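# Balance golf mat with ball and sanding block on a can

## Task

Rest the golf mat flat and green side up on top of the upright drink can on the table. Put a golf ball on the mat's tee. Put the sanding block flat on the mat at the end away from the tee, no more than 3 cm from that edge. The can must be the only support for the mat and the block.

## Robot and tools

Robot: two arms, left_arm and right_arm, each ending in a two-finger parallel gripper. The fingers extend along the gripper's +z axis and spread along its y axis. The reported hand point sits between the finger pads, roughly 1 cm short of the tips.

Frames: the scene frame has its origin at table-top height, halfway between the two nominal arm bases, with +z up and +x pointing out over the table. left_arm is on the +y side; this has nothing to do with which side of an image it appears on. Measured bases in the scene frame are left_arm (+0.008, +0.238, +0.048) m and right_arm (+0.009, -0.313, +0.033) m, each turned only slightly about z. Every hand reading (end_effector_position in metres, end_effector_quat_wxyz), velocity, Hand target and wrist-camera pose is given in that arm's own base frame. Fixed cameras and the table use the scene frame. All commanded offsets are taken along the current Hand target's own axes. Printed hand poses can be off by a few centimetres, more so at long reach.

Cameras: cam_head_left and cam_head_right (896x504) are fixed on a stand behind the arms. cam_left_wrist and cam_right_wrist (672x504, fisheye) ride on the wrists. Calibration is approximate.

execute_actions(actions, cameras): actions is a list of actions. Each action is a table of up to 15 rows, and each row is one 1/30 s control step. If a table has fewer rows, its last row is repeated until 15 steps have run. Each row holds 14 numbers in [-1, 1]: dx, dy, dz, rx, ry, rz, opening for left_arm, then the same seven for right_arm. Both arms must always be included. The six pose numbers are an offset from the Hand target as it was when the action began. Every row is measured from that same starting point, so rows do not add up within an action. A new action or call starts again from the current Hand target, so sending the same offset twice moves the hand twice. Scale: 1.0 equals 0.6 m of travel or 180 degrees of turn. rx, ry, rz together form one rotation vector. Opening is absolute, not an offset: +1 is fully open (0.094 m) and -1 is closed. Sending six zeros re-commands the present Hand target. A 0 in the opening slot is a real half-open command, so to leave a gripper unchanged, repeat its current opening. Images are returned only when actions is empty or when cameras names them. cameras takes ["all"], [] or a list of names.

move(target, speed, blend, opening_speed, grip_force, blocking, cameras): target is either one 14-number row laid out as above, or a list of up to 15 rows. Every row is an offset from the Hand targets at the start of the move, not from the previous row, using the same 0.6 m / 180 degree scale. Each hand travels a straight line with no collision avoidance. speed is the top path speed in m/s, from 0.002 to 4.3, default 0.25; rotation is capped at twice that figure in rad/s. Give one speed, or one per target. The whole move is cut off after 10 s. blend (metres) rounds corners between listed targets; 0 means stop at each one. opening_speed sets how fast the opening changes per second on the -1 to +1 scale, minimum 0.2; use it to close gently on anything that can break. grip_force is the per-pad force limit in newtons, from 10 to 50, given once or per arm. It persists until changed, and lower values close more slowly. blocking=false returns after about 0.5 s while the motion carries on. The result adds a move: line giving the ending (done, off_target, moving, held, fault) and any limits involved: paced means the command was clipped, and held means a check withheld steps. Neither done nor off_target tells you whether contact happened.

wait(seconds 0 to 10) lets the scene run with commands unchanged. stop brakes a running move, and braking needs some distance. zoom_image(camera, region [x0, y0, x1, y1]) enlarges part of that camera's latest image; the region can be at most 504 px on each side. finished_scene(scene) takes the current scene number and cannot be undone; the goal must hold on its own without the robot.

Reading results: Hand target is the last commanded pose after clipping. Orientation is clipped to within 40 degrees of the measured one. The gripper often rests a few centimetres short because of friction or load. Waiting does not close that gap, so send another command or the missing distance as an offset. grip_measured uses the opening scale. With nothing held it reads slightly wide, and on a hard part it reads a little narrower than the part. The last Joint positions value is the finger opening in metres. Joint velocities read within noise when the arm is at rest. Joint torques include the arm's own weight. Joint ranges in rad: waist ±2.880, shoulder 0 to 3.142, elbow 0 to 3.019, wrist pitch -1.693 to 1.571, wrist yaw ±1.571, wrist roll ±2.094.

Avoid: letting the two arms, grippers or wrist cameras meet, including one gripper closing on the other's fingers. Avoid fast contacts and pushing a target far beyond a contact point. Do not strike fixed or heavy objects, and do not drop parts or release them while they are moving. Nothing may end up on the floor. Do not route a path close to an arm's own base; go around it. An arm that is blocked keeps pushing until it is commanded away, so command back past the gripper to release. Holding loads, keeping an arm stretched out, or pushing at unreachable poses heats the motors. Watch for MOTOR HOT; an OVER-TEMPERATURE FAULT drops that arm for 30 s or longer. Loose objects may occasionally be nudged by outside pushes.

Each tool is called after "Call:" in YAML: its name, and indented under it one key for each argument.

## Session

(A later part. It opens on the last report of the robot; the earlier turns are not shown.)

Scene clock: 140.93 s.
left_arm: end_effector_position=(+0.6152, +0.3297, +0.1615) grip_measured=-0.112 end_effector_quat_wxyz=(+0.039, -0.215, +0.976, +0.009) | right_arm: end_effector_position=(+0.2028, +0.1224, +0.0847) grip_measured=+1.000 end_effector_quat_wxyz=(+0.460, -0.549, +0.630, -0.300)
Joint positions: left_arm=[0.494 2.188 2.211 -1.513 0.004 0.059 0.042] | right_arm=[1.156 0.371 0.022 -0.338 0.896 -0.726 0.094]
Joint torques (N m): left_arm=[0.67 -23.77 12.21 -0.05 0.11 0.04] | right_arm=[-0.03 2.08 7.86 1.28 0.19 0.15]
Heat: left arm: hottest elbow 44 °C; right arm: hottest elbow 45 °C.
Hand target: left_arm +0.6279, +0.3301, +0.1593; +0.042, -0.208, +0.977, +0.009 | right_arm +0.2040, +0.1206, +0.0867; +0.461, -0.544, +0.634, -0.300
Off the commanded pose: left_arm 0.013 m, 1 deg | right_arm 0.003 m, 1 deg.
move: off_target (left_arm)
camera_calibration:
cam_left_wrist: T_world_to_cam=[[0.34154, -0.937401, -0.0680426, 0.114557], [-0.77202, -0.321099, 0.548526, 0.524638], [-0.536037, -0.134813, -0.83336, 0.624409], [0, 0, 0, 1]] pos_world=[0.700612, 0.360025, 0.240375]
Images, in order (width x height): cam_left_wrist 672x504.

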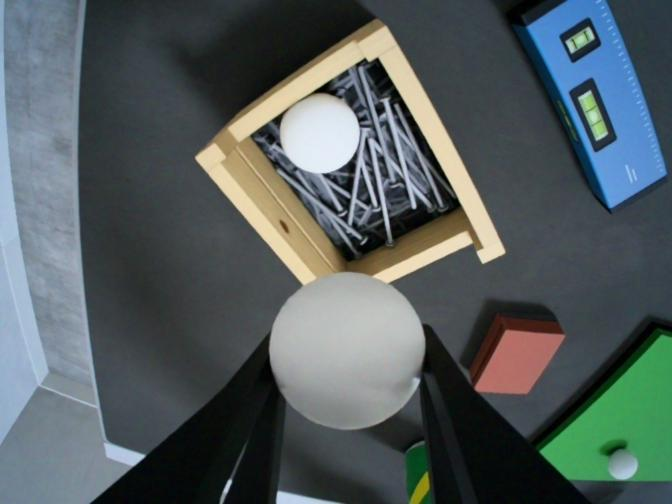

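Call:
move:
  target: [0.0305,-0.0263,0.2237,0,0,0,-0.22, 0,0,0,0,0,0,1]
  speed: 0.13
  cameras: ["cam_left_wrist"]

Scene clock: 146.43 s.
left_arm: end_effector_position=(+0.6256, +0.3163, +0.0446) grip_measured=-0.112 end_effector_quat_wxyz=(+0.050, -0.206, +0.977, +0.012) | right_arm: end_effector_position=(+0.2028, +0.1224, +0.0847) grip_measured=+1.000 end_effector_quat_wxyz=(+0.460, -0.549, +0.630, -0.300)
Joint positions: left_arm=[0.469 2.227 1.968 -1.21 0.003 0.053 0.042] | right_arm=[1.156 0.371 0.022 -0.338 0.896 -0.726 0.094]
Joint torques (N m): left_arm=[0.97 -24.29 7.84 1.17 0.03 -0.11] | right_arm=[0.03 1.96 7.76 1.14 0.16 0.11]
Heat: left arm: hottest elbow 44 °C; right arm: hottest elbow 45 °C.
Hand target: left_arm +0.6281, +0.3131, +0.0240; +0.042, -0.208, +0.977, +0.009 | right_arm +0.2040, +0.1206, +0.0867; +0.461, -0.544, +0.634, -0.300
Off the commanded pose: left_arm 0.021 m, 1 deg | right_arm 0.003 m, 1 deg.
move: off_target (left_arm)
camera_calibration:
cam_left_wrist: T_world_to_cam=[[0.326, -0.942679, -0.0712775, 0.101998], [-0.78805, -0.312624, 0.530324, 0.600652], [-0.522208, -0.116715, -0.844794, 0.516746], [0, 0, 0, 1]] pos_world=[0.709942, 0.344242, 0.125274]
Images, in order (width x height): cam_left_wrist 672x504.

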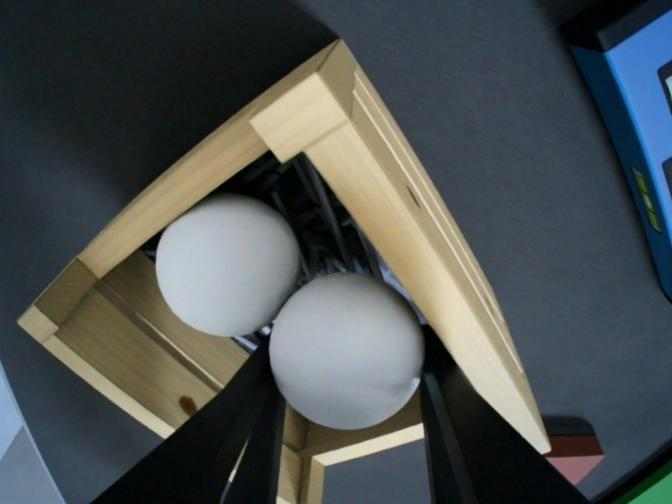

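Call:
move:
  target:
    - [0.0042,0.0067,-0.0505,0,0,0,-0.22, 0,0,0,0,0,0,1]
    - [0.0168,0.013,-0.0048,0,0,0,-0.22, 0,0,0,0,0,0,1]
  speed: 0.1
  blend: [0.01,0]
  cameras: ["cam_left_wrist"]

Scene clock: 151.23 s.
left_arm: end_effector_position=(+0.6190, +0.3125, +0.0323) grip_measured=-0.112 end_effector_quat_wxyz=(+0.042, -0.207, +0.977, +0.009) | right_arm: end_effector_position=(+0.2028, +0.1224, +0.0847) grip_measured=+1.000 end_effector_quat_wxyz=(+0.460, -0.549, +0.630, -0.300)
Joint positions: left_arm=[0.469 2.226 1.933 -1.192 0.005 0.053 0.042] | right_arm=[1.156 0.371 0.022 -0.338 0.896 -0.726 0.094]
Joint torques (N m): left_arm=[1.67 -26.34 6.91 0.99 0.05 -0.01] | right_arm=[0.44 1.85 7.86 1.22 0.16 0.11]
Heat: left arm: hottest elbow 43 °C; right arm: hottest elbow 45 °C.
Hand target: left_arm +0.6155, +0.3159, +0.0259; +0.042, -0.208, +0.977, +0.009 | right_arm +0.2040, +0.1206, +0.0867; +0.461, -0.544, +0.634, -0.300
Off the commanded pose: left_arm 0.008 m, 0 deg | right_arm 0.003 m, 1 deg.
move: done
camera_calibration:
cam_left_wrist: T_world_to_cam=[[0.324908, -0.943349, -0.0672894, 0.100579], [-0.78107, -0.307771, 0.543329, 0.594412], [-0.533258, -0.123974, -0.836819, 0.511423], [0, 0, 0, 1]] pos_world=[0.704319, 0.341227, 0.111775]
Images, in order (width x height): cam_left_wrist 672x504.

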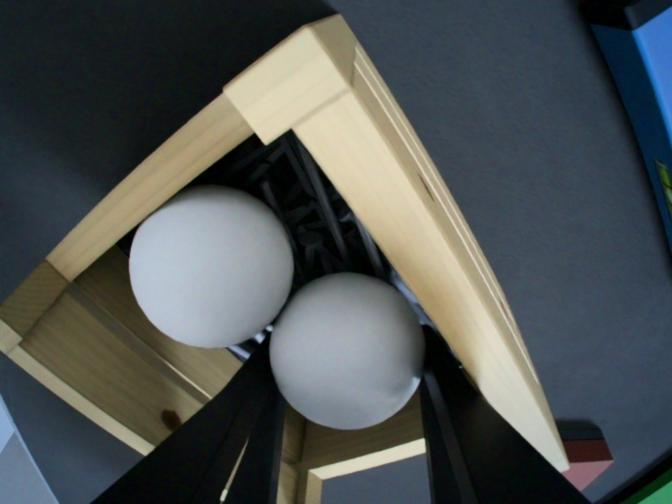

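Call:
move:
  target:
    - [0,0,0,0,0,0,0.03, 0,0,0,0,0,0,1]
    - [-0.0158,0,-0.1992,0,0,0,0.03, 0,0,0,0,0,0,1]
  speed: 0.1
  opening_speed: 0.5
  cameras: ["cam_left_wrist","cam_head_right"]

Scene clock: 154.83 s.
left_arm: end_effector_position=(+0.6057, +0.3073, +0.1234) grip_measured=+0.028 end_effector_quat_wxyz=(+0.022, -0.208, +0.978, +0.003) | right_arm: end_effector_position=(+0.2028, +0.1224, +0.0847) grip_measured=+1.000 end_effector_quat_wxyz=(+0.460, -0.549, +0.630, -0.300)
Joint positions: left_arm=[0.471 2.158 2.062 -1.431 0.005 0.053 0.048] | right_arm=[1.156 0.371 0.022 -0.338 0.896 -0.726 0.094]
Joint torques (N m): left_arm=[1.85 -26.4 11.82 -0.13 0.01 0.02] | right_arm=[0.44 2.02 7.83 1.14 0.2 0.15]
Heat: left arm: hottest elbow 43 °C; right arm: hottest elbow 45 °C.
Hand target: left_arm +0.6148, +0.3157, +0.1459; +0.042, -0.208, +0.977, +0.009 | right_arm +0.2040, +0.1206, +0.0867; +0.461, -0.544, +0.634, -0.300
Off the commanded pose: left_arm 0.026 m, 2 deg | right_arm 0.003 m, 1 deg.
move: off_target (left_arm)
camera_calibration:
cam_left_wrist: T_world_to_cam=[[0.324335, -0.943926, -0.0617347, 0.10593], [-0.759008, -0.298636, 0.578554, 0.512577], [-0.564548, -0.140788, -0.813305, 0.601119], [0, 0, 0, 1]] pos_world=[0.694054, 0.337694, 0.198879]
Images, in order (width x height): cam_head_right 896x504, cam_left_wrist 672x504.

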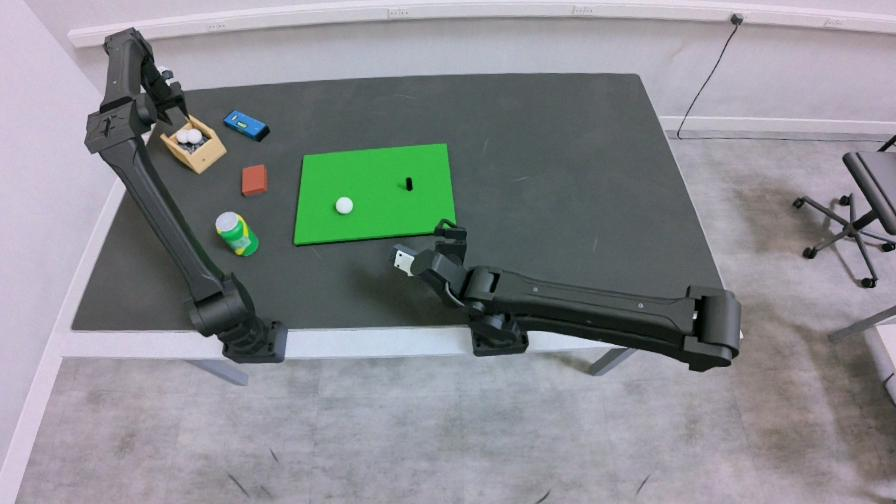

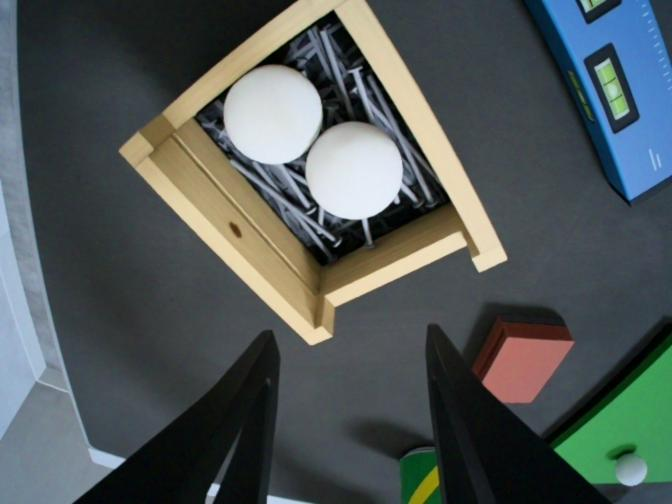

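Call:
move:
  target: [0.7235,-0.5767,0.0133,0,0,0,1, 0,0,0,0,0,0,1]
  speed: 0.35
  opening_speed: 1.0
  cameras: ["cam_left_wrist"]

Scene clock: 164.23 s.
left_arm: end_effector_position=(+0.3607, -0.1751, +0.1016) grip_measured=+0.998 end_effector_quat_wxyz=(+0.038, -0.205, +0.978, +0.011) | right_arm: end_effector_position=(+0.2028, +0.1224, +0.0847) grip_measured=+1.000 end_effector_quat_wxyz=(+0.460, -0.549, +0.630, -0.300)
Joint positions: left_arm=[-0.479 1.455 1.007 -1.078 -0.065 -0.891 0.094] | right_arm=[1.156 0.371 0.022 -0.338 0.896 -0.726 0.094]
Joint torques (N m): left_arm=[1.2 -13.63 7.1 0.85 -0.25 -0.1] | right_arm=[1.14 1.44 7.91 0.91 0.21 0.14]
Heat: left arm: hottest elbow 45 °C; right arm: hottest elbow 45 °C.
Hand target: left_arm +0.3612, -0.1763, +0.1008; +0.042, -0.208, +0.977, +0.009 | right_arm +0.2040, +0.1206, +0.0867; +0.461, -0.544, +0.634, -0.300
Off the commanded pose: left_arm 0.001 m, 1 deg | right_arm 0.003 m, 1 deg.
move: done
camera_calibration:
cam_left_wrist: T_world_to_cam=[[0.32172, -0.943993, -0.0733036, -0.269244], [-0.776304, -0.307308, 0.550377, 0.202711], [-0.542079, -0.120161, -0.831692, 0.374511], [0, 0, 0, 1]] pos_world=[0.447001, -0.146868, 0.180174]
Images, in order (width x height): cam_left_wrist 672x504.

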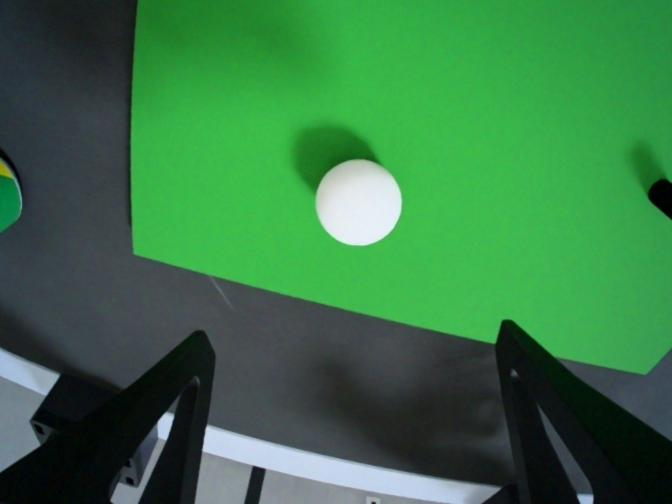

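Call:
move:
  target:
    - [0.0187,0.0027,0.1925,0,0,0,1, 0,0,0,0,0,0,1]
    - [0.0187,0.0027,0.1925,0,0,0,-0.22, 0,0,0,0,0,0,1]
    - [0,0,0,0,0,0,-0.22, 0,0,0,0,0,0,1]
    - [-0.3598,0.2428,0.0317,0,0,0,-0.22, 0,0,0,0,0,0,1]
  blend: [0,0,0.04,0]
  speed: [0.2,0.2,0.2,0.3]
  opening_speed: 1.0
  cameras: ["cam_left_wrist"]

Scene clock: 172.90 s.
left_arm: end_effector_position=(+0.4832, +0.0456, +0.0943) grip_measured=-0.107 end_effector_quat_wxyz=(+0.036, -0.214, +0.976, +0.011) | right_arm: end_effector_position=(+0.2028, +0.1224, +0.0847) grip_measured=+1.000 end_effector_quat_wxyz=(+0.460, -0.549, +0.630, -0.300)
Joint positions: left_arm=[0.084 1.656 1.222 -1.068 -0.03 -0.345 0.042] | right_arm=[1.156 0.371 0.022 -0.338 0.896 -0.726 0.094]
Joint torques (N m): left_arm=[1.03 -14.86 11.04 -0.17 0.05 0.05] | right_arm=[0.67 1.08 7.94 1.18 0.22 0.11]
Heat: left arm: hottest elbow 44 °C; right arm: hottest elbow 45 °C.
Hand target: left_arm +0.4999, +0.0451, +0.1004; +0.042, -0.208, +0.977, +0.009 | right_arm +0.2040, +0.1206, +0.0867; +0.461, -0.544, +0.634, -0.300
Off the commanded pose: left_arm 0.018 m, 1 deg | right_arm 0.003 m, 1 deg.
move: off_target (left_arm)
camera_calibration:
cam_left_wrist: T_world_to_cam=[[0.337692, -0.938502, -0.0719621, -0.108871], [-0.769691, -0.319339, 0.55281, 0.366694], [-0.541794, -0.131291, -0.830194, 0.461604], [0, 0, 0, 1]] pos_world=[0.5691, 0.0755284, 0.172675]
Images, in order (width x height): cam_left_wrist 672x504.

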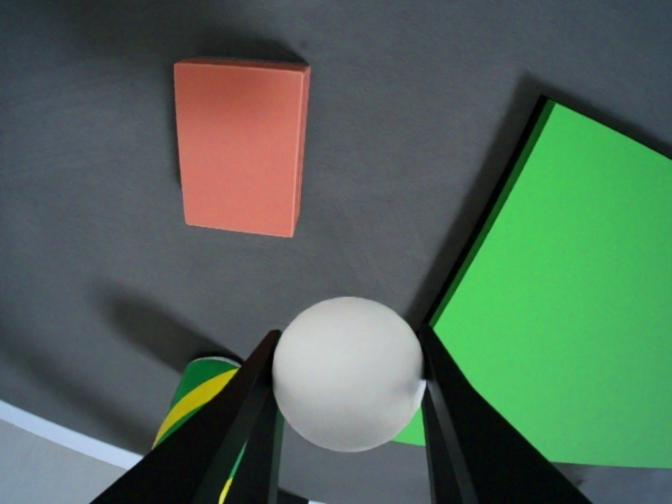

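Call:
move:
  target: [0.0292,-0.0228,0.2173,0,0,0,-0.22, 0,0,0,0,0,0,1]
  speed: 0.12
  cameras: ["cam_left_wrist"]

Scene clock: 179.13 s.
left_arm: end_effector_position=(+0.5014, +0.0343, -0.0198) grip_measured=-0.107 end_effector_quat_wxyz=(+0.048, -0.208, +0.977, +0.008) | right_arm: end_effector_position=(+0.2028, +0.1224, +0.0847) grip_measured=+1.000 end_effector_quat_wxyz=(+0.460, -0.549, +0.630, -0.300)
Joint positions: left_arm=[0.059 1.847 1.136 -0.768 -0.03 -0.36 0.042] | right_arm=[1.156 0.371 0.022 -0.338 0.896 -0.726 0.094]
Joint torques (N m): left_arm=[0.79 -17.03 5.96 1.02 -0.07 -0.12] | right_arm=[0.26 1.85 7.84 1.02 0.17 0.11]
Heat: left arm: hottest elbow 44 °C; right arm: hottest elbow 45 °C.
Hand target: left_arm +0.4997, +0.0300, -0.0311; +0.042, -0.208, +0.977, +0.009 | right_arm +0.2040, +0.1206, +0.0867; +0.461, -0.544, +0.634, -0.300
Off the commanded pose: left_arm 0.012 m, 1 deg | right_arm 0.003 m, 1 deg.
move: off_target (left_arm)
camera_calibration:
cam_left_wrist: T_world_to_cam=[[0.328774, -0.942183, -0.0648036, -0.129116], [-0.785696, -0.310951, 0.534781, 0.447611], [-0.524012, -0.124906, -0.842502, 0.365834], [0, 0, 0, 1]] pos_world=[0.585838, 0.0632291, 0.060475]
Images, in order (width x height): cam_left_wrist 672x504.

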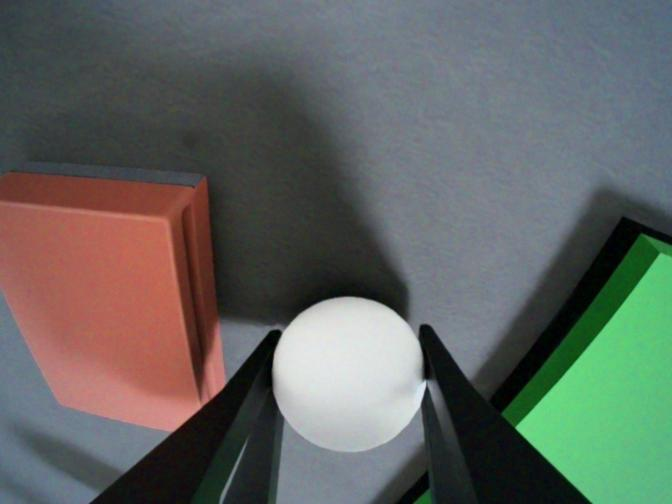

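Call:
move:
  target:
    - [0.001,0,0.014,0,0,0,-0.22, 0,0,0,0,0,0,1]
    - [0.001,0,0.014,0,0,0,0.0, 0,0,0,0,0,0,1]
  speed: 0.05
  opening_speed: 0.4
  cameras: ["cam_left_wrist"]

Scene clock: 181.80 s.
left_arm: end_effector_position=(+0.5051, +0.0345, -0.0232) grip_measured=-0.003 end_effector_quat_wxyz=(+0.053, -0.208, +0.977, +0.007) | right_arm: end_effector_position=(+0.2028, +0.1224, +0.0847) grip_measured=+1.000 end_effector_quat_wxyz=(+0.460, -0.549, +0.630, -0.300)
Joint positions: left_arm=[0.059 1.855 1.136 -0.749 -0.03 -0.36 0.047] | right_arm=[1.156 0.371 0.022 -0.338 0.896 -0.726 0.094]
Joint torques (N m): left_arm=[0.91 -16.56 5.57 1.02 -0.08 -0.1] | right_arm=[0.5 1.49 8.05 1.1 0.14 0.13]
Heat: left arm: hottest elbow 44 °C; right arm: hottest elbow 45 °C.
Hand target: left_arm +0.4999, +0.0301, -0.0395; +0.042, -0.208, +0.977, +0.009 | right_arm +0.2040, +0.1206, +0.0867; +0.461, -0.544, +0.634, -0.300
Off the commanded pose: left_arm 0.018 m, 1 deg | right_arm 0.003 m, 1 deg.
move: off_target (left_arm); target 2's new opening was sent with left_arm's hand 0.018 m and 1 deg from that target
camera_calibration:
cam_left_wrist: T_world_to_cam=[[0.329546, -0.942129, -0.0615772, -0.130709], [-0.791966, -0.311349, 0.525216, 0.455281], [-0.513993, -0.124316, -0.848738, 0.359763], [0, 0, 0, 1]] pos_world=[0.588558, 0.0633303, 0.0581754]
Images, in order (width x height): cam_left_wrist 672x504.

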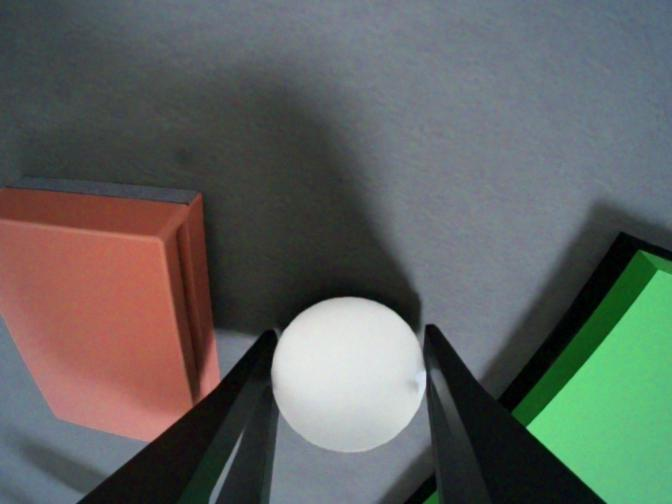

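Call:
move:
  target:
    - [-0.0232,0,-0.2657,0,0,0,0.1, 0,0,0,0,0,0,1]
    - [0.269,0.2438,-0.3917,0,-0.0833,0,1, 0,0,0,0,0,0,1]
  blend: [0.04,0]
  speed: [0.2,0.3]
  opening_speed: 1.5
  cameras: ["cam_left_wrist"]

Scene clock: 198.10 s.
left_arm: end_effector_position=(+0.2817, +0.0899, +0.1860) grip_measured=+0.997 end_effector_quat_wxyz=(+0.179, -0.205, +0.962, +0.036) | right_arm: end_effector_position=(+0.2028, +0.1224, +0.0847) grip_measured=+1.000 end_effector_quat_wxyz=(+0.460, -0.549, +0.630, -0.300)
Joint positions: left_arm=[0.284 0.866 0.747 -1.088 -0.045 -0.128 0.094] | right_arm=[1.156 0.371 0.022 -0.338 0.896 -0.726 0.094]
Joint torques (N m): left_arm=[2.14 -5.54 7.84 0.44 0.07 0.05] | right_arm=[0.09 2.08 7.94 1.24 0.2 0.12]
Heat: left arm: hottest elbow 43 °C; right arm: hottest elbow 45 °C.
Hand target: left_arm +0.2750, +0.0901, +0.1807; +0.169, -0.205, +0.963, +0.036 | right_arm +0.2040, +0.1206, +0.0867; +0.461, -0.544, +0.634, -0.300
Off the commanded pose: left_arm 0.008 m, 1 deg | right_arm 0.003 m, 1 deg.
move: done
camera_calibration:
cam_left_wrist: T_world_to_cam=[[0.347638, -0.933755, -0.0851453, 0.00649435], [-0.887917, -0.357023, 0.290064, 0.26067], [-0.301248, -0.0252355, -0.953212, 0.379964], [0, 0, 0, 1]] pos_world=[0.343659, 0.108718, 0.287128]
Images, in order (width x height): cam_left_wrist 672x504.

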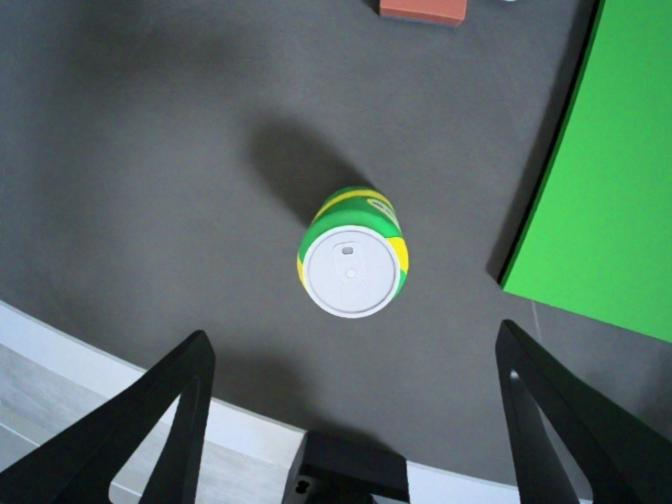

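Call:
move:
  target: [0.1027,0.0082,0.2288,0,0,0,1, 0,0,0,0,0,0,1]
  speed: 0.2
  cameras: ["cam_left_wrist"]

Scene clock: 202.30 s.
left_arm: end_effector_position=(+0.2643, +0.0882, +0.0362) grip_measured=+0.998 end_effector_quat_wxyz=(+0.172, -0.205, +0.963, +0.036) | right_arm: end_effector_position=(+0.2028, +0.1224, +0.0847) grip_measured=+1.000 end_effector_quat_wxyz=(+0.460, -0.549, +0.630, -0.300)
Joint positions: left_arm=[0.299 1.018 0.406 -0.607 -0.04 -0.113 0.094] | right_arm=[1.156 0.371 0.022 -0.338 0.896 -0.726 0.094]
Joint torques (N m): left_arm=[1.9 -4.19 6.69 1.66 0.07 0.02] | right_arm=[0.62 2.37 7.98 1.2 0.24 0.09]
Heat: left arm: hottest elbow 43 °C; right arm: hottest elbow 45 °C.
Hand target: left_arm +0.2628, +0.0900, +0.0308; +0.169, -0.205, +0.963, +0.036 | right_arm +0.2040, +0.1206, +0.0867; +0.461, -0.544, +0.634, -0.300
Off the commanded pose: left_arm 0.006 m, 0 deg | right_arm 0.003 m, 1 deg.
move: done
camera_calibration:
cam_left_wrist: T_world_to_cam=[[0.346019, -0.934272, -0.0860643, -0.00136993], [-0.88426, -0.355403, 0.30294, 0.286528], [-0.313616, -0.0287198, -0.949116, 0.235315], [0, 0, 0, 1]] pos_world=[0.327637, 0.107311, 0.136422]
Images, in order (width x height): cam_left_wrist 672x504.

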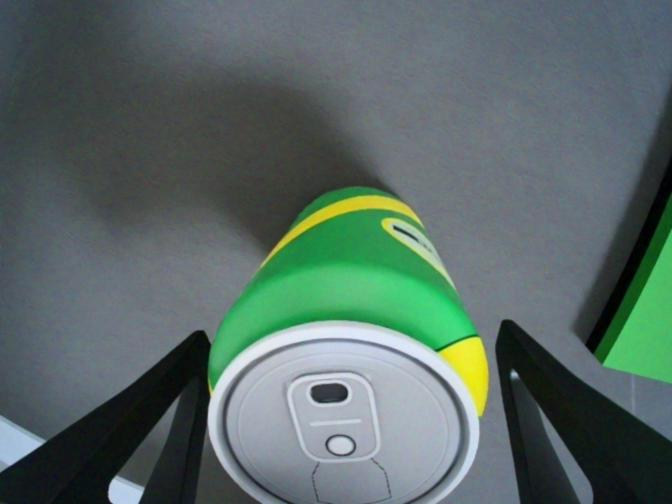

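Call:
move:
  target: [0,0,0,0,0,0,0.28, 0,0,0,0,0,0,1]
  opening_speed: 0.6

Scene clock: 204.53 s.
left_arm: end_effector_position=(+0.2645, +0.0879, +0.0362) grip_measured=+0.397 end_effector_quat_wxyz=(+0.172, -0.204, +0.963, +0.035) | right_arm: end_effector_position=(+0.2028, +0.1224, +0.0847) grip_measured=+1.000 end_effector_quat_wxyz=(+0.460, -0.549, +0.630, -0.300)
Joint positions: left_arm=[0.299 1.018 0.406 -0.607 -0.038 -0.112 0.066] | right_arm=[1.156 0.371 0.022 -0.338 0.896 -0.726 0.094]
Joint torques (N m): left_arm=[2.2 -3.96 6.74 1.66 0 0.02] | right_arm=[0.09 1.32 8.05 0.98 0.14 0.15]
Heat: left arm: hottest elbow 43 °C; right arm: hottest elbow 45 °C.
Hand target: left_arm +0.2628, +0.0900, +0.0308; +0.169, -0.205, +0.963, +0.036 | right_arm +0.2040, +0.1206, +0.0867; +0.461, -0.544, +0.634, -0.300
Off the commanded pose: left_arm 0.006 m, 0 deg | right_arm 0.003 m, 1 deg.
move: done

Call:
move:
  target:
    - [0,0,0,0,0,0,0.2, 0,0,0,0,0,0,1]
    - [-0.0855,0,-0.235,0,0,0,0.2, 0.3477,-0.2397,-0.0857,0.0133,0.2111,0.4881,1]
    - [-0.0355,-0.7763,-0.271,0.1216,0,0.3341,0.2, 0.3477,-0.2397,-0.0857,0.0133,0.2111,0.4881,1]
  speed: [0.2,0.2,0.3]
  opening_speed: 0.6
  cameras: ["cam_left_wrist","cam_head_right"]

Scene clock: 217.83 s.
left_arm: end_effector_position=(+0.3996, -0.3320, +0.1612) grip_measured=+0.396 end_effector_quat_wxyz=(+0.131, +0.334, +0.932, -0.048) | right_arm: end_effector_position=(+0.2119, -0.1119, +0.1496) grip_measured=+1.000 end_effector_quat_wxyz=(+0.319, +0.157, +0.933, -0.053)
Joint positions: left_arm=[-0.692 1.559 1.266 -0.998 0.001 -0.004 0.066] | right_arm=[-0.605 0.446 0.424 -0.909 -0.167 -0.217 0.094]
Joint torques (N m): left_arm=[1.26 -16.5 13.52 0.84 0.11 0.05] | right_arm=[0.38 3.14 12.46 1.06 -0.21 0.07]
Heat: left arm: hottest elbow 44 °C; right arm: hottest elbow 47 °C.
Hand target: left_arm +0.4202, -0.3498, +0.1909; +0.163, +0.336, +0.926, -0.060 | right_arm +0.2200, -0.1202, +0.1799; +0.337, +0.164, +0.925, -0.059
Off the commanded pose: left_arm 0.040 m, 4 deg | right_arm 0.032 m, 2 deg.
move: off_target (left_arm, right_arm)
camera_calibration:
cam_left_wrist: T_world_to_cam=[[-0.685668, -0.723417, -0.0807926, 0.0515241], [-0.694169, 0.616438, 0.371664, 0.454531], [-0.219064, 0.310922, -0.924845, 0.455392], [0, 0, 0, 1]] pos_world=[0.45061, -0.384508, 0.256397]
Images, in order (width x height): cam_head_right 896x504, cam_left_wrist 672x504.

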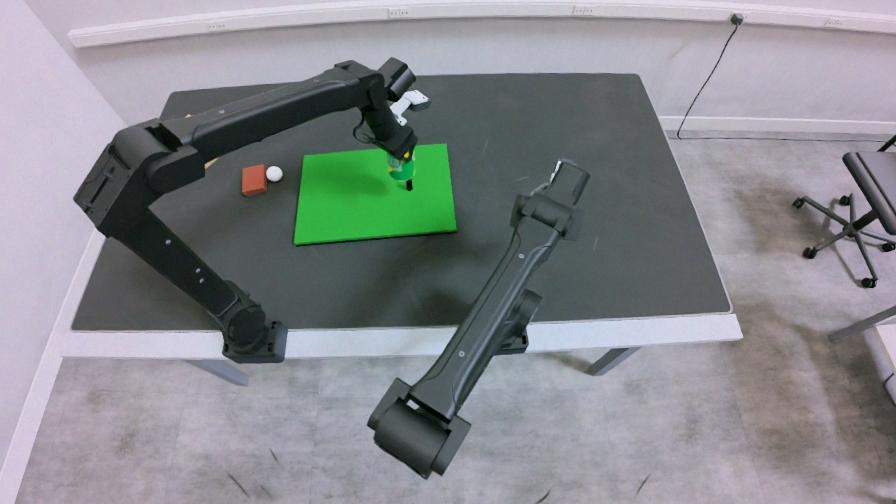

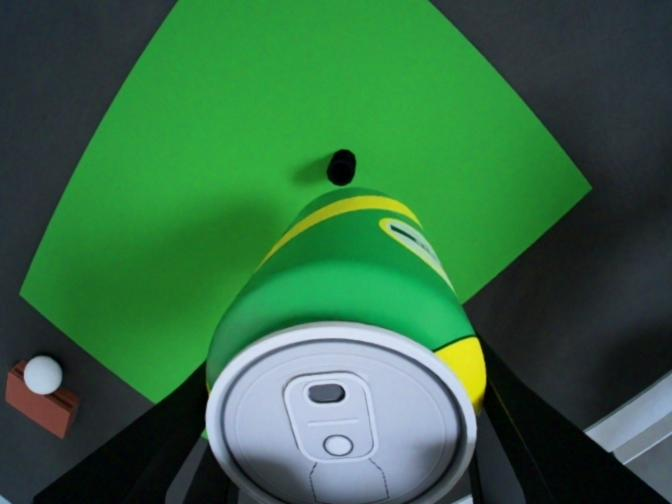

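Call:
move:
  target: [-0.2988,-0.2218,0.0733,0,0,0,0.2, 0,0,0,0,0,0,1]
  speed: 0.25
  cameras: ["cam_left_wrist","cam_head_right"]

Scene clock: 221.37 s.
left_arm: end_effector_position=(+0.4638, -0.5551, +0.1821) grip_measured=+0.396 end_effector_quat_wxyz=(+0.136, +0.342, +0.929, -0.045) | right_arm: end_effector_position=(+0.2119, -0.1119, +0.1496) grip_measured=+1.000 end_effector_quat_wxyz=(+0.319, +0.157, +0.933, -0.053)
Joint positions: left_arm=[-0.889 2.103 2.096 -1.283 -0.06 -0.173 0.066] | right_arm=[-0.605 0.446 0.424 -0.909 -0.167 -0.217 0.094]
Joint torques (N m): left_arm=[1.38 -25.58 14.15 0.54 -0.2 -0.11] | right_arm=[0.56 2.37 12.42 0.96 -0.19 0.07]
Heat: left arm: hottest elbow 45 °C; right arm: hottest elbow 48 °C.
Hand target: left_arm +0.4752, -0.5697, +0.2110; +0.163, +0.337, +0.926, -0.060 | right_arm +0.2200, -0.1202, +0.1799; +0.337, +0.164, +0.925, -0.059
Off the commanded pose: left_arm 0.034 m, 4 deg | right_arm 0.032 m, 2 deg.
move: off_target (left_arm, right_arm)
camera_calibration:
cam_left_wrist: T_world_to_cam=[[-0.696565, -0.711547, -0.0921847, -0.0504351], [-0.688567, 0.626828, 0.36464, 0.633235], [-0.201675, 0.317471, -0.926574, 0.55403], [0, 0, 0, 1]] pos_world=[0.512627, -0.608705, 0.277798]
Images, in order (width x height): cam_head_right 896x504, cam_left_wrist 672x504.

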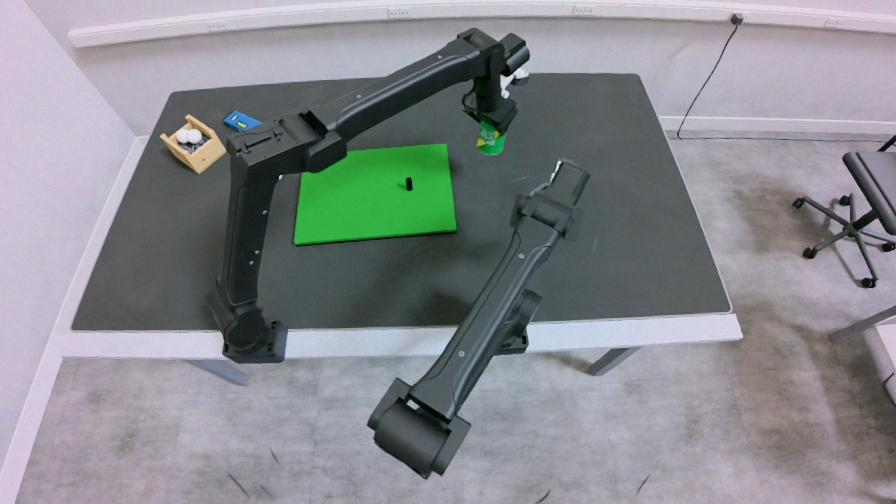

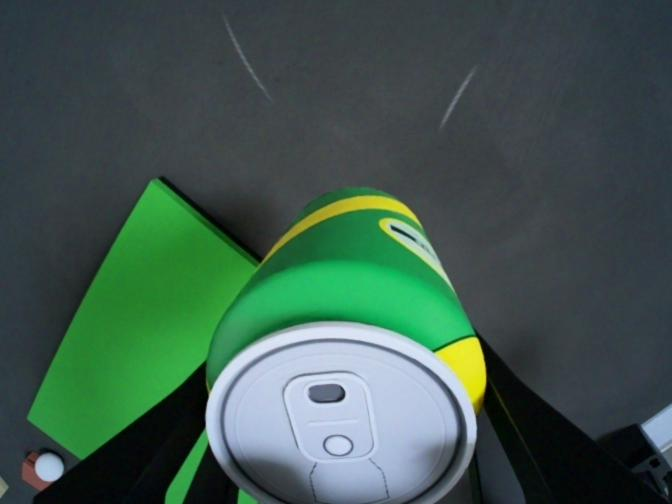

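Call:
move:
  target: [0.106,-0.0043,0.2382,0,-0.0222,0,0.2, 0,0,0,0,0,0,1]
  speed: 0.15
  cameras: ["cam_left_wrist","cam_head_right"]

Scene clock: 225.00 s.
left_arm: end_effector_position=(+0.4653, -0.5561, +0.0539) grip_measured=+0.396 end_effector_quat_wxyz=(+0.184, +0.335, +0.922, -0.065) | right_arm: end_effector_position=(+0.2119, -0.1119, +0.1496) grip_measured=+1.000 end_effector_quat_wxyz=(+0.319, +0.157, +0.933, -0.053)
Joint positions: left_arm=[-0.892 2.113 1.747 -0.82 -0.077 -0.18 0.066] | right_arm=[-0.605 0.446 0.424 -0.909 -0.167 -0.217 0.094]
Joint torques (N m): left_arm=[0.91 -25.23 8.25 2.3 -0.2 -0.11] | right_arm=[0.62 2.84 12.45 0.92 -0.21 0.07]
Heat: left arm: hottest elbow 45 °C; right arm: hottest elbow 49 °C.
Hand target: left_arm +0.4651, -0.5648, +0.0550; +0.195, +0.334, +0.919, -0.072 | right_arm +0.2200, -0.1202, +0.1799; +0.337, +0.164, +0.925, -0.059
Off the commanded pose: left_arm 0.009 m, 2 deg | right_arm 0.032 m, 2 deg.
move: off_target (right_arm)
camera_calibration:
cam_left_wrist: T_world_to_cam=[[-0.683338, -0.724135, -0.0931594, -0.0750068], [-0.717982, 0.643347, 0.265718, 0.709876], [-0.132481, 0.248462, -0.959539, 0.367106], [0, 0, 0, 1]] pos_world=[0.507058, -0.602224, 0.156639]
Images, in order (width x height): cam_head_right 896x504, cam_left_wrist 672x504.

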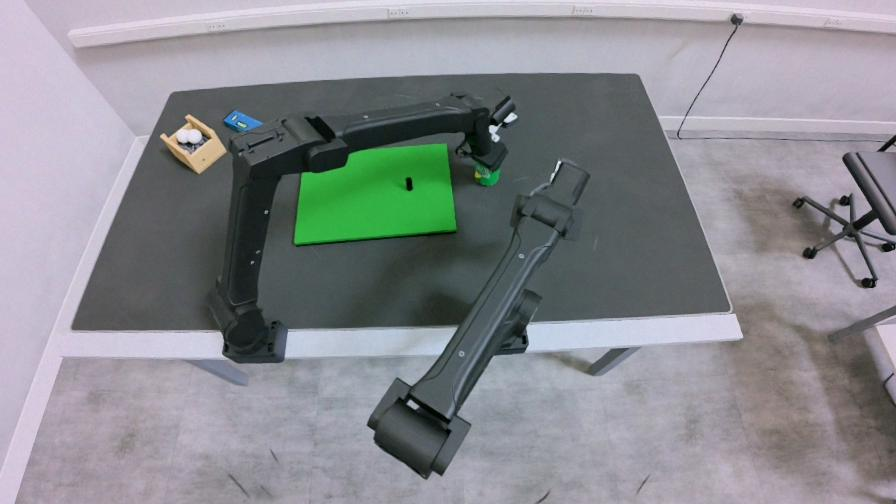

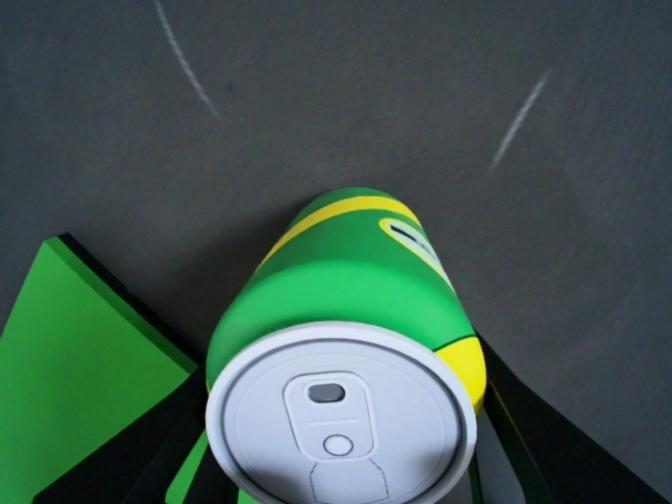

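Call:
move:
  target: [0.0114,0,0.0313,0,0.011,0,0.2, 0,0,0,0,0,0,1]
  speed: 0.06
  cameras: ["cam_left_wrist","cam_head_right"]

Scene clock: 226.83 s.
left_arm: end_effector_position=(+0.4650, -0.5558, +0.0507) grip_measured=+0.396 end_effector_quat_wxyz=(+0.182, +0.335, +0.922, -0.064) | right_arm: end_effector_position=(+0.2119, -0.1119, +0.1496) grip_measured=+1.000 end_effector_quat_wxyz=(+0.319, +0.157, +0.933, -0.053)
Joint positions: left_arm=[-0.892 2.117 1.747 -0.82 -0.077 -0.181 0.066] | right_arm=[-0.605 0.446 0.424 -0.909 -0.167 -0.217 0.094]
Joint torques (N m): left_arm=[1.08 -22.48 9.65 1.65 0.09 -0.13] | right_arm=[0.67 2.43 12.31 1.09 -0.15 0.08]
Heat: left arm: hottest elbow 45 °C; right arm: hottest elbow 50 °C.
Hand target: left_arm +0.4661, -0.5657, +0.0349; +0.179, +0.335, +0.923, -0.066 | right_arm +0.2200, -0.1202, +0.1799; +0.337, +0.164, +0.925, -0.059
Off the commanded pose: left_arm 0.019 m, 0 deg | right_arm 0.032 m, 2 deg.
move: off_target (left_arm, right_arm)
camera_calibration:
cam_left_wrist: T_world_to_cam=[[-0.683477, -0.723988, -0.0932758, -0.0752286], [-0.717271, 0.642347, 0.270023, 0.709241], [-0.135578, 0.251459, -0.958325, 0.366958], [0, 0, 0, 1]] pos_world=[0.507053, -0.602318, 0.153136]
Images, in order (width x height): cam_head_right 896x504, cam_left_wrist 672x504.

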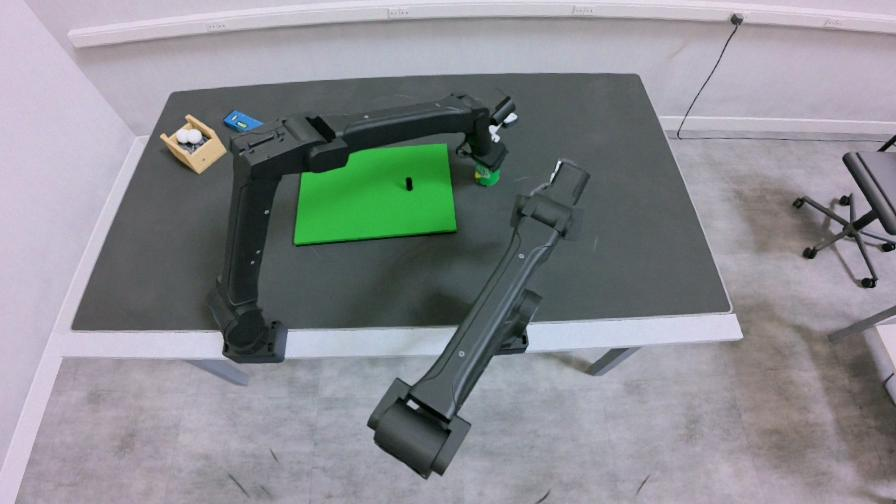

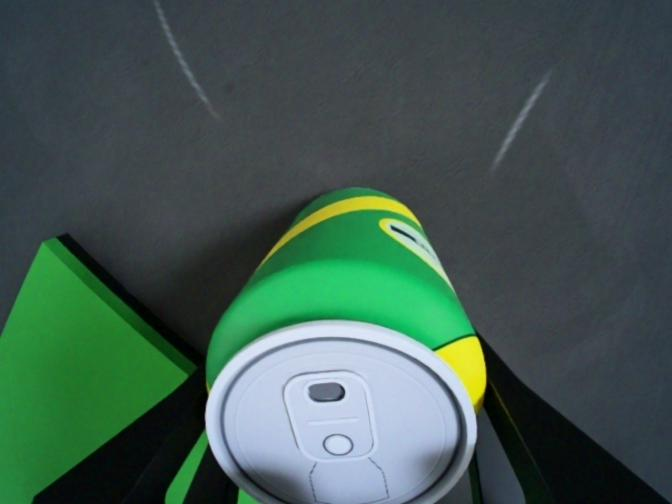

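Call:
move:
  target:
    - [-0.004,0,-0.012,0,0,0,0.2, 0,0,0,0,0,0,1]
    - [-0.004,0,-0.012,0,0,0,1, 0,0,0,0,0,0,1]
    - [-0.0912,0,-0.2506,0,0,0,1, 0,0,0,0,0,0,1]
  speed: 0.12
  opening_speed: 0.6
  cameras: ["cam_left_wrist","cam_head_right"]

Scene clock: 236.97 s.
left_arm: end_effector_position=(+0.4593, -0.5493, +0.1677) grip_measured=+0.998 end_effector_quat_wxyz=(+0.161, +0.337, +0.926, -0.053) | right_arm: end_effector_position=(+0.2119, -0.1119, +0.1496) grip_measured=+1.000 end_effector_quat_wxyz=(+0.319, +0.157, +0.933, -0.053)
Joint positions: left_arm=[-0.892 2.044 1.953 -1.148 -0.075 -0.181 0.094] | right_arm=[-0.605 0.446 0.424 -0.909 -0.167 -0.217 0.094]
Joint velocities: left_arm=[-0.044 -0.005 0.002 -0.012 -0.125 0.066 0.001] | right_arm=[within noise]
Joint torques (N m): left_arm=[1.08 -25.7 12.4 0.43 0.01 -0.12] | right_arm=[0.44 2.37 12.25 1.18 -0.21 0.07]
Heat: left arm: hottest elbow 46 °C; right arm: hottest elbow 52 °C.
Hand target: left_arm +0.4620, -0.5620, +0.1949; +0.179, +0.335, +0.923, -0.066 | right_arm +0.2200, -0.1202, +0.1799; +0.337, +0.164, +0.925, -0.059
Off the commanded pose: left_arm 0.030 m, 3 deg | right_arm 0.032 m, 2 deg.
move: off_target (left_arm, right_arm); target 2's new opening was sent with left_arm's hand 0.013 m and 0 deg from that target
camera_calibration:
cam_left_wrist: T_world_to_cam=[[-0.68698, -0.720054, -0.0978824, -0.0589246], [-0.707537, 0.63208, 0.316016, 0.651476], [-0.165679, 0.286352, -0.943691, 0.50722], [0, 0, 0, 1]] pos_world=[0.504499, -0.599457, 0.267015]
Images, in order (width x height): cam_head_right 896x504, cam_left_wrist 672x504.

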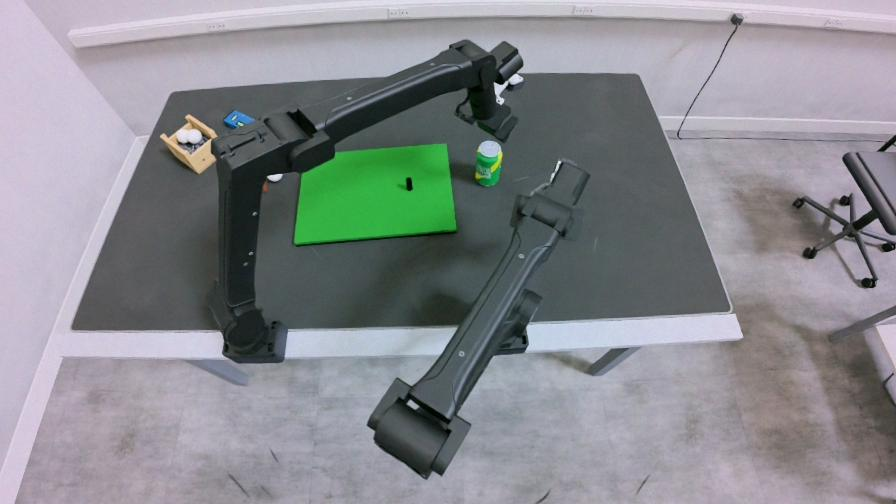

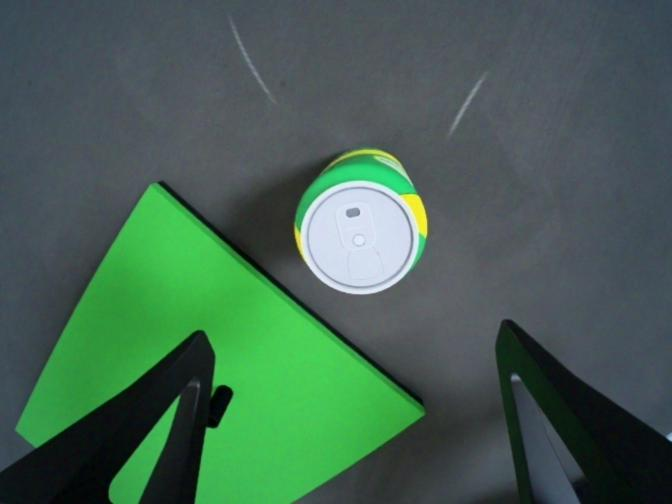

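Call:
move:
  target: [0.847,0.373,-0.2613,0.0764,-0.3517,-0.6123,1, 0,0,0,0,0,0,1]
  speed: 0.35

Call:
move:
  target: [0,0,0,0,0,0,1, -0.0523,0.615,0.1855,-0.289,0.0917,-0.5554,1]
  speed: 0.3
  cameras: ["cam_head_left","cam_head_right","cam_right_wrist"]

Scene clock: 251.17 s.
left_arm: end_effector_position=(+0.2039, -0.0477, +0.1195) grip_measured=+0.998 end_effector_quat_wxyz=(-0.424, +0.594, -0.590, +0.346) | right_arm: end_effector_position=(+0.2119, -0.1119, +0.1496) grip_measured=+1.000 end_effector_quat_wxyz=(+0.319, +0.157, +0.933, -0.053)
Joint positions: left_arm=[-0.951 0.005 0.105 -0.827 -0.923 -2.088 0.094] | right_arm=[-0.605 0.446 0.424 -0.909 -0.167 -0.217 0.094]
Joint torques (N m): left_arm=[0.85 1.96 13.01 0.92 -0.6 -0.04] | right_arm=[1.03 2.67 12.38 0.99 -0.16 0.09]
Heat: left arm: hottest elbow 46 °C; right arm: hottest elbow 54 °C.
Hand target: left_arm +0.1997, -0.0501, +0.1498; -0.406, +0.579, -0.579, +0.406 | right_arm +0.2200, -0.1202, +0.1799; +0.337, +0.164, +0.925, -0.059
Off the commanded pose: left_arm 0.031 m, 8 deg | right_arm 0.032 m, 2 deg.
joint sent to its limit (left arm) — joint 2 (shoulder), lower limit; joint 6 (wrist roll), lower limit. The joint targets are off in position and orientation.
move: off_target (left_arm, right_arm)

Scene clock: 255.43 s.
left_arm: end_effector_position=(+0.2034, -0.0474, +0.1189) grip_measured=+0.998 end_effector_quat_wxyz=(-0.425, +0.592, -0.592, +0.343) | right_arm: end_effector_position=(+0.4199, +0.1848, +0.1033) grip_measured=+1.000 end_effector_quat_wxyz=(-0.079, +0.706, -0.697, -0.099)
Joint positions: left_arm=[-0.955 0.005 0.105 -0.833 -0.925 -2.089 0.094] | right_arm=[0.322 1.593 1.155 -1.081 -0.248 -1.254 0.094]
Joint torques (N m): left_arm=[0.85 1.79 13.15 0.9 -0.61 -0.02] | right_arm=[1.96 -8.41 10.22 -0.05 -0.34 -0.15]
Heat: left arm: hottest elbow 46 °C; right arm: hottest elbow 54 °C.
Hand target: left_arm +0.1997, -0.0501, +0.1498; -0.406, +0.579, -0.579, +0.406 | right_arm +0.4363, +0.1938, +0.1148; -0.090, +0.713, -0.689, -0.094
Off the commanded pose: left_arm 0.031 m, 8 deg | right_arm 0.022 m, 2 deg.
joint sent to its limit (left arm) — joint 2 (shoulder), lower limit; joint 6 (wrist roll), lower limit. The joint targets are off in position and orientation.
move: off_target (left_arm, right_arm)
camera_calibration:
cam_right_wrist: T_world_to_cam=[[0.994241, -0.059433, -0.0891786, -0.394429], [-0.0247766, -0.937065, 0.348275, 0.184643], [-0.104265, -0.344059, -0.933141, 0.324006], [0, 0, 0, 1]] pos_world=[0.430514, 0.261058, 0.202862]
Images, in order (width x height): cam_head_left 896x504, cam_head_right 896x504, cam_right_wrist 672x504.

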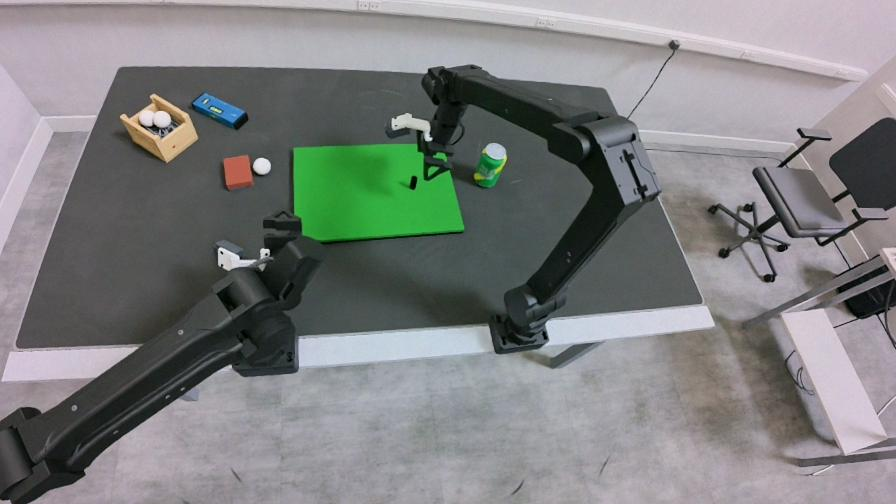

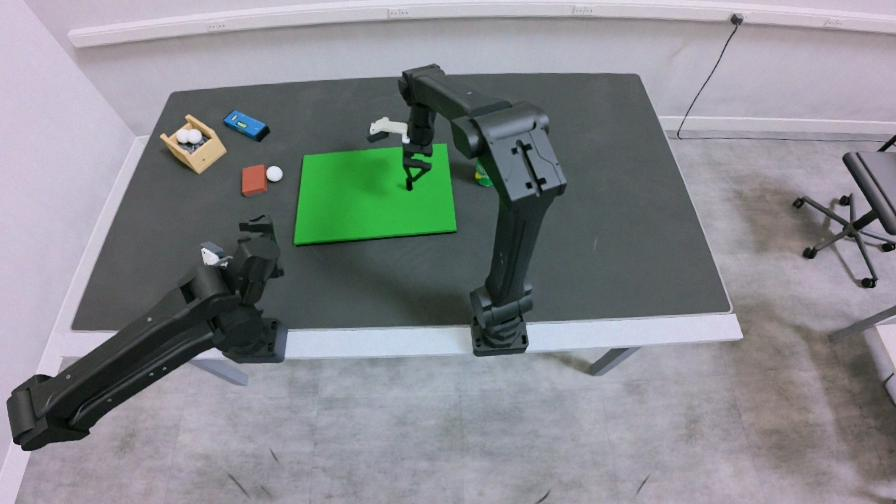

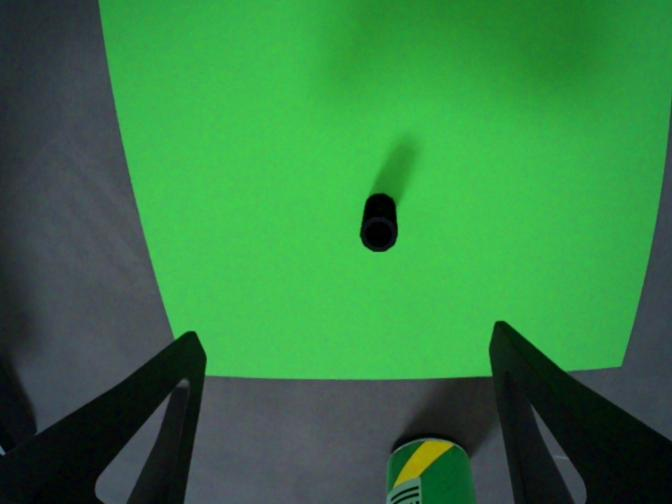

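Call:
move:
  target:
    - [0.12,0.0313,0.0113,0,0,0.5,1, 0.0043,-0.0207,0.137,0,0,0,1]
    - [0.25,0.0313,0.0113,0,0,1,1, 0.0043,-0.0207,0.137,0,0,0,1]
  speed: 0.25
  blend: [0.05,0]
  cameras: ["cam_right_wrist","cam_left_wrist"]

Scene clock: 266.73 s.
left_arm: end_effector_position=(+0.1973, -0.1853, +0.1179) grip_measured=+0.998 end_effector_quat_wxyz=(+0.391, +0.586, +0.574, +0.417) | right_arm: end_effector_position=(+0.4470, +0.2071, +0.0415) grip_measured=+1.000 end_effector_quat_wxyz=(-0.091, +0.714, -0.688, -0.093)
Joint positions: left_arm=[-1.39 0.96 0.303 -0.508 -1.184 0.476 0.094] | right_arm=[0.348 1.736 1.155 -0.906 -0.248 -1.249 0.094]
Joint torques (N m): left_arm=[0.97 -4.13 9.42 1.54 -0.61 -0.06] | right_arm=[2.67 -9.93 6.11 1.05 -0.26 0.1]
Heat: left arm: hottest elbow 47 °C; right arm: hottest elbow 52 °C.
Hand target: left_arm +0.1996, -0.2000, +0.1298; +0.406, +0.579, +0.579, +0.406 | right_arm +0.4479, +0.2129, +0.0347; -0.090, +0.713, -0.689, -0.094
Off the commanded pose: left_arm 0.019 m, 2 deg | right_arm 0.009 m, 0 deg.
move: off_target (left_arm)
camera_calibration:
cam_left_wrist: T_world_to_cam=[[-0.289618, 0.125202, -0.948918, 0.19695], [-0.569015, 0.774669, 0.27588, 0.255624], [0.769638, 0.619849, -0.153116, 0.0965982], [0, 0, 0, 1]] pos_world=[0.128149, -0.282559, 0.131159]
cam_right_wrist: T_world_to_cam=[[0.997422, -0.0379853, -0.0608731, -0.432713], [-0.0152213, -0.941081, 0.337838, 0.224768], [-0.0701194, -0.33604, -0.939234, 0.260162], [0, 0, 0, 1]] pos_world=[0.453261, 0.282513, 0.142077]
Images, in order (width x height): cam_left_wrist 672x504, cam_right_wrist 672x504.

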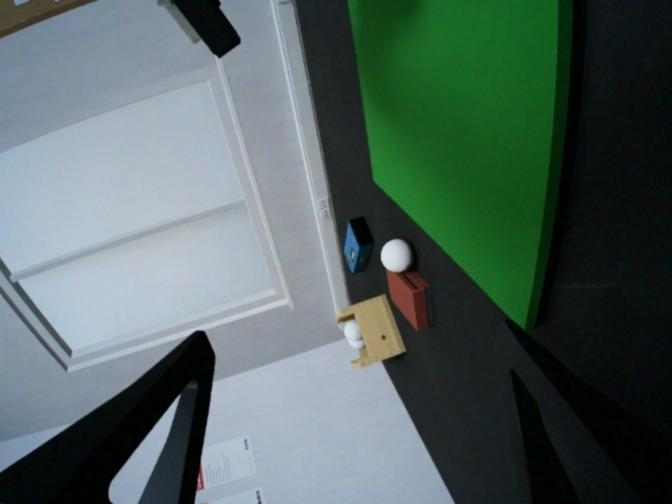

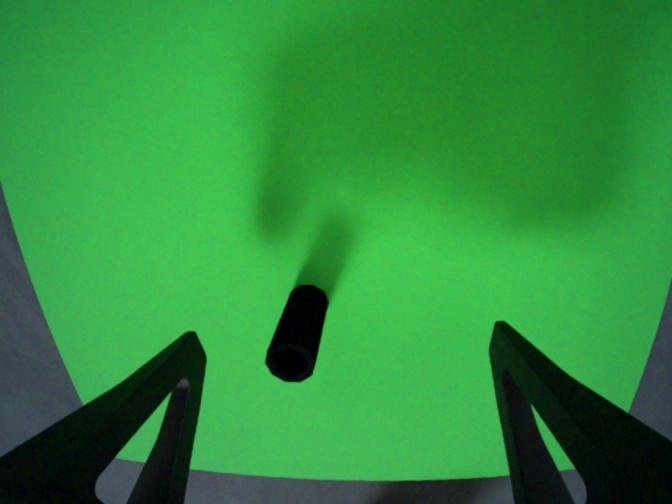

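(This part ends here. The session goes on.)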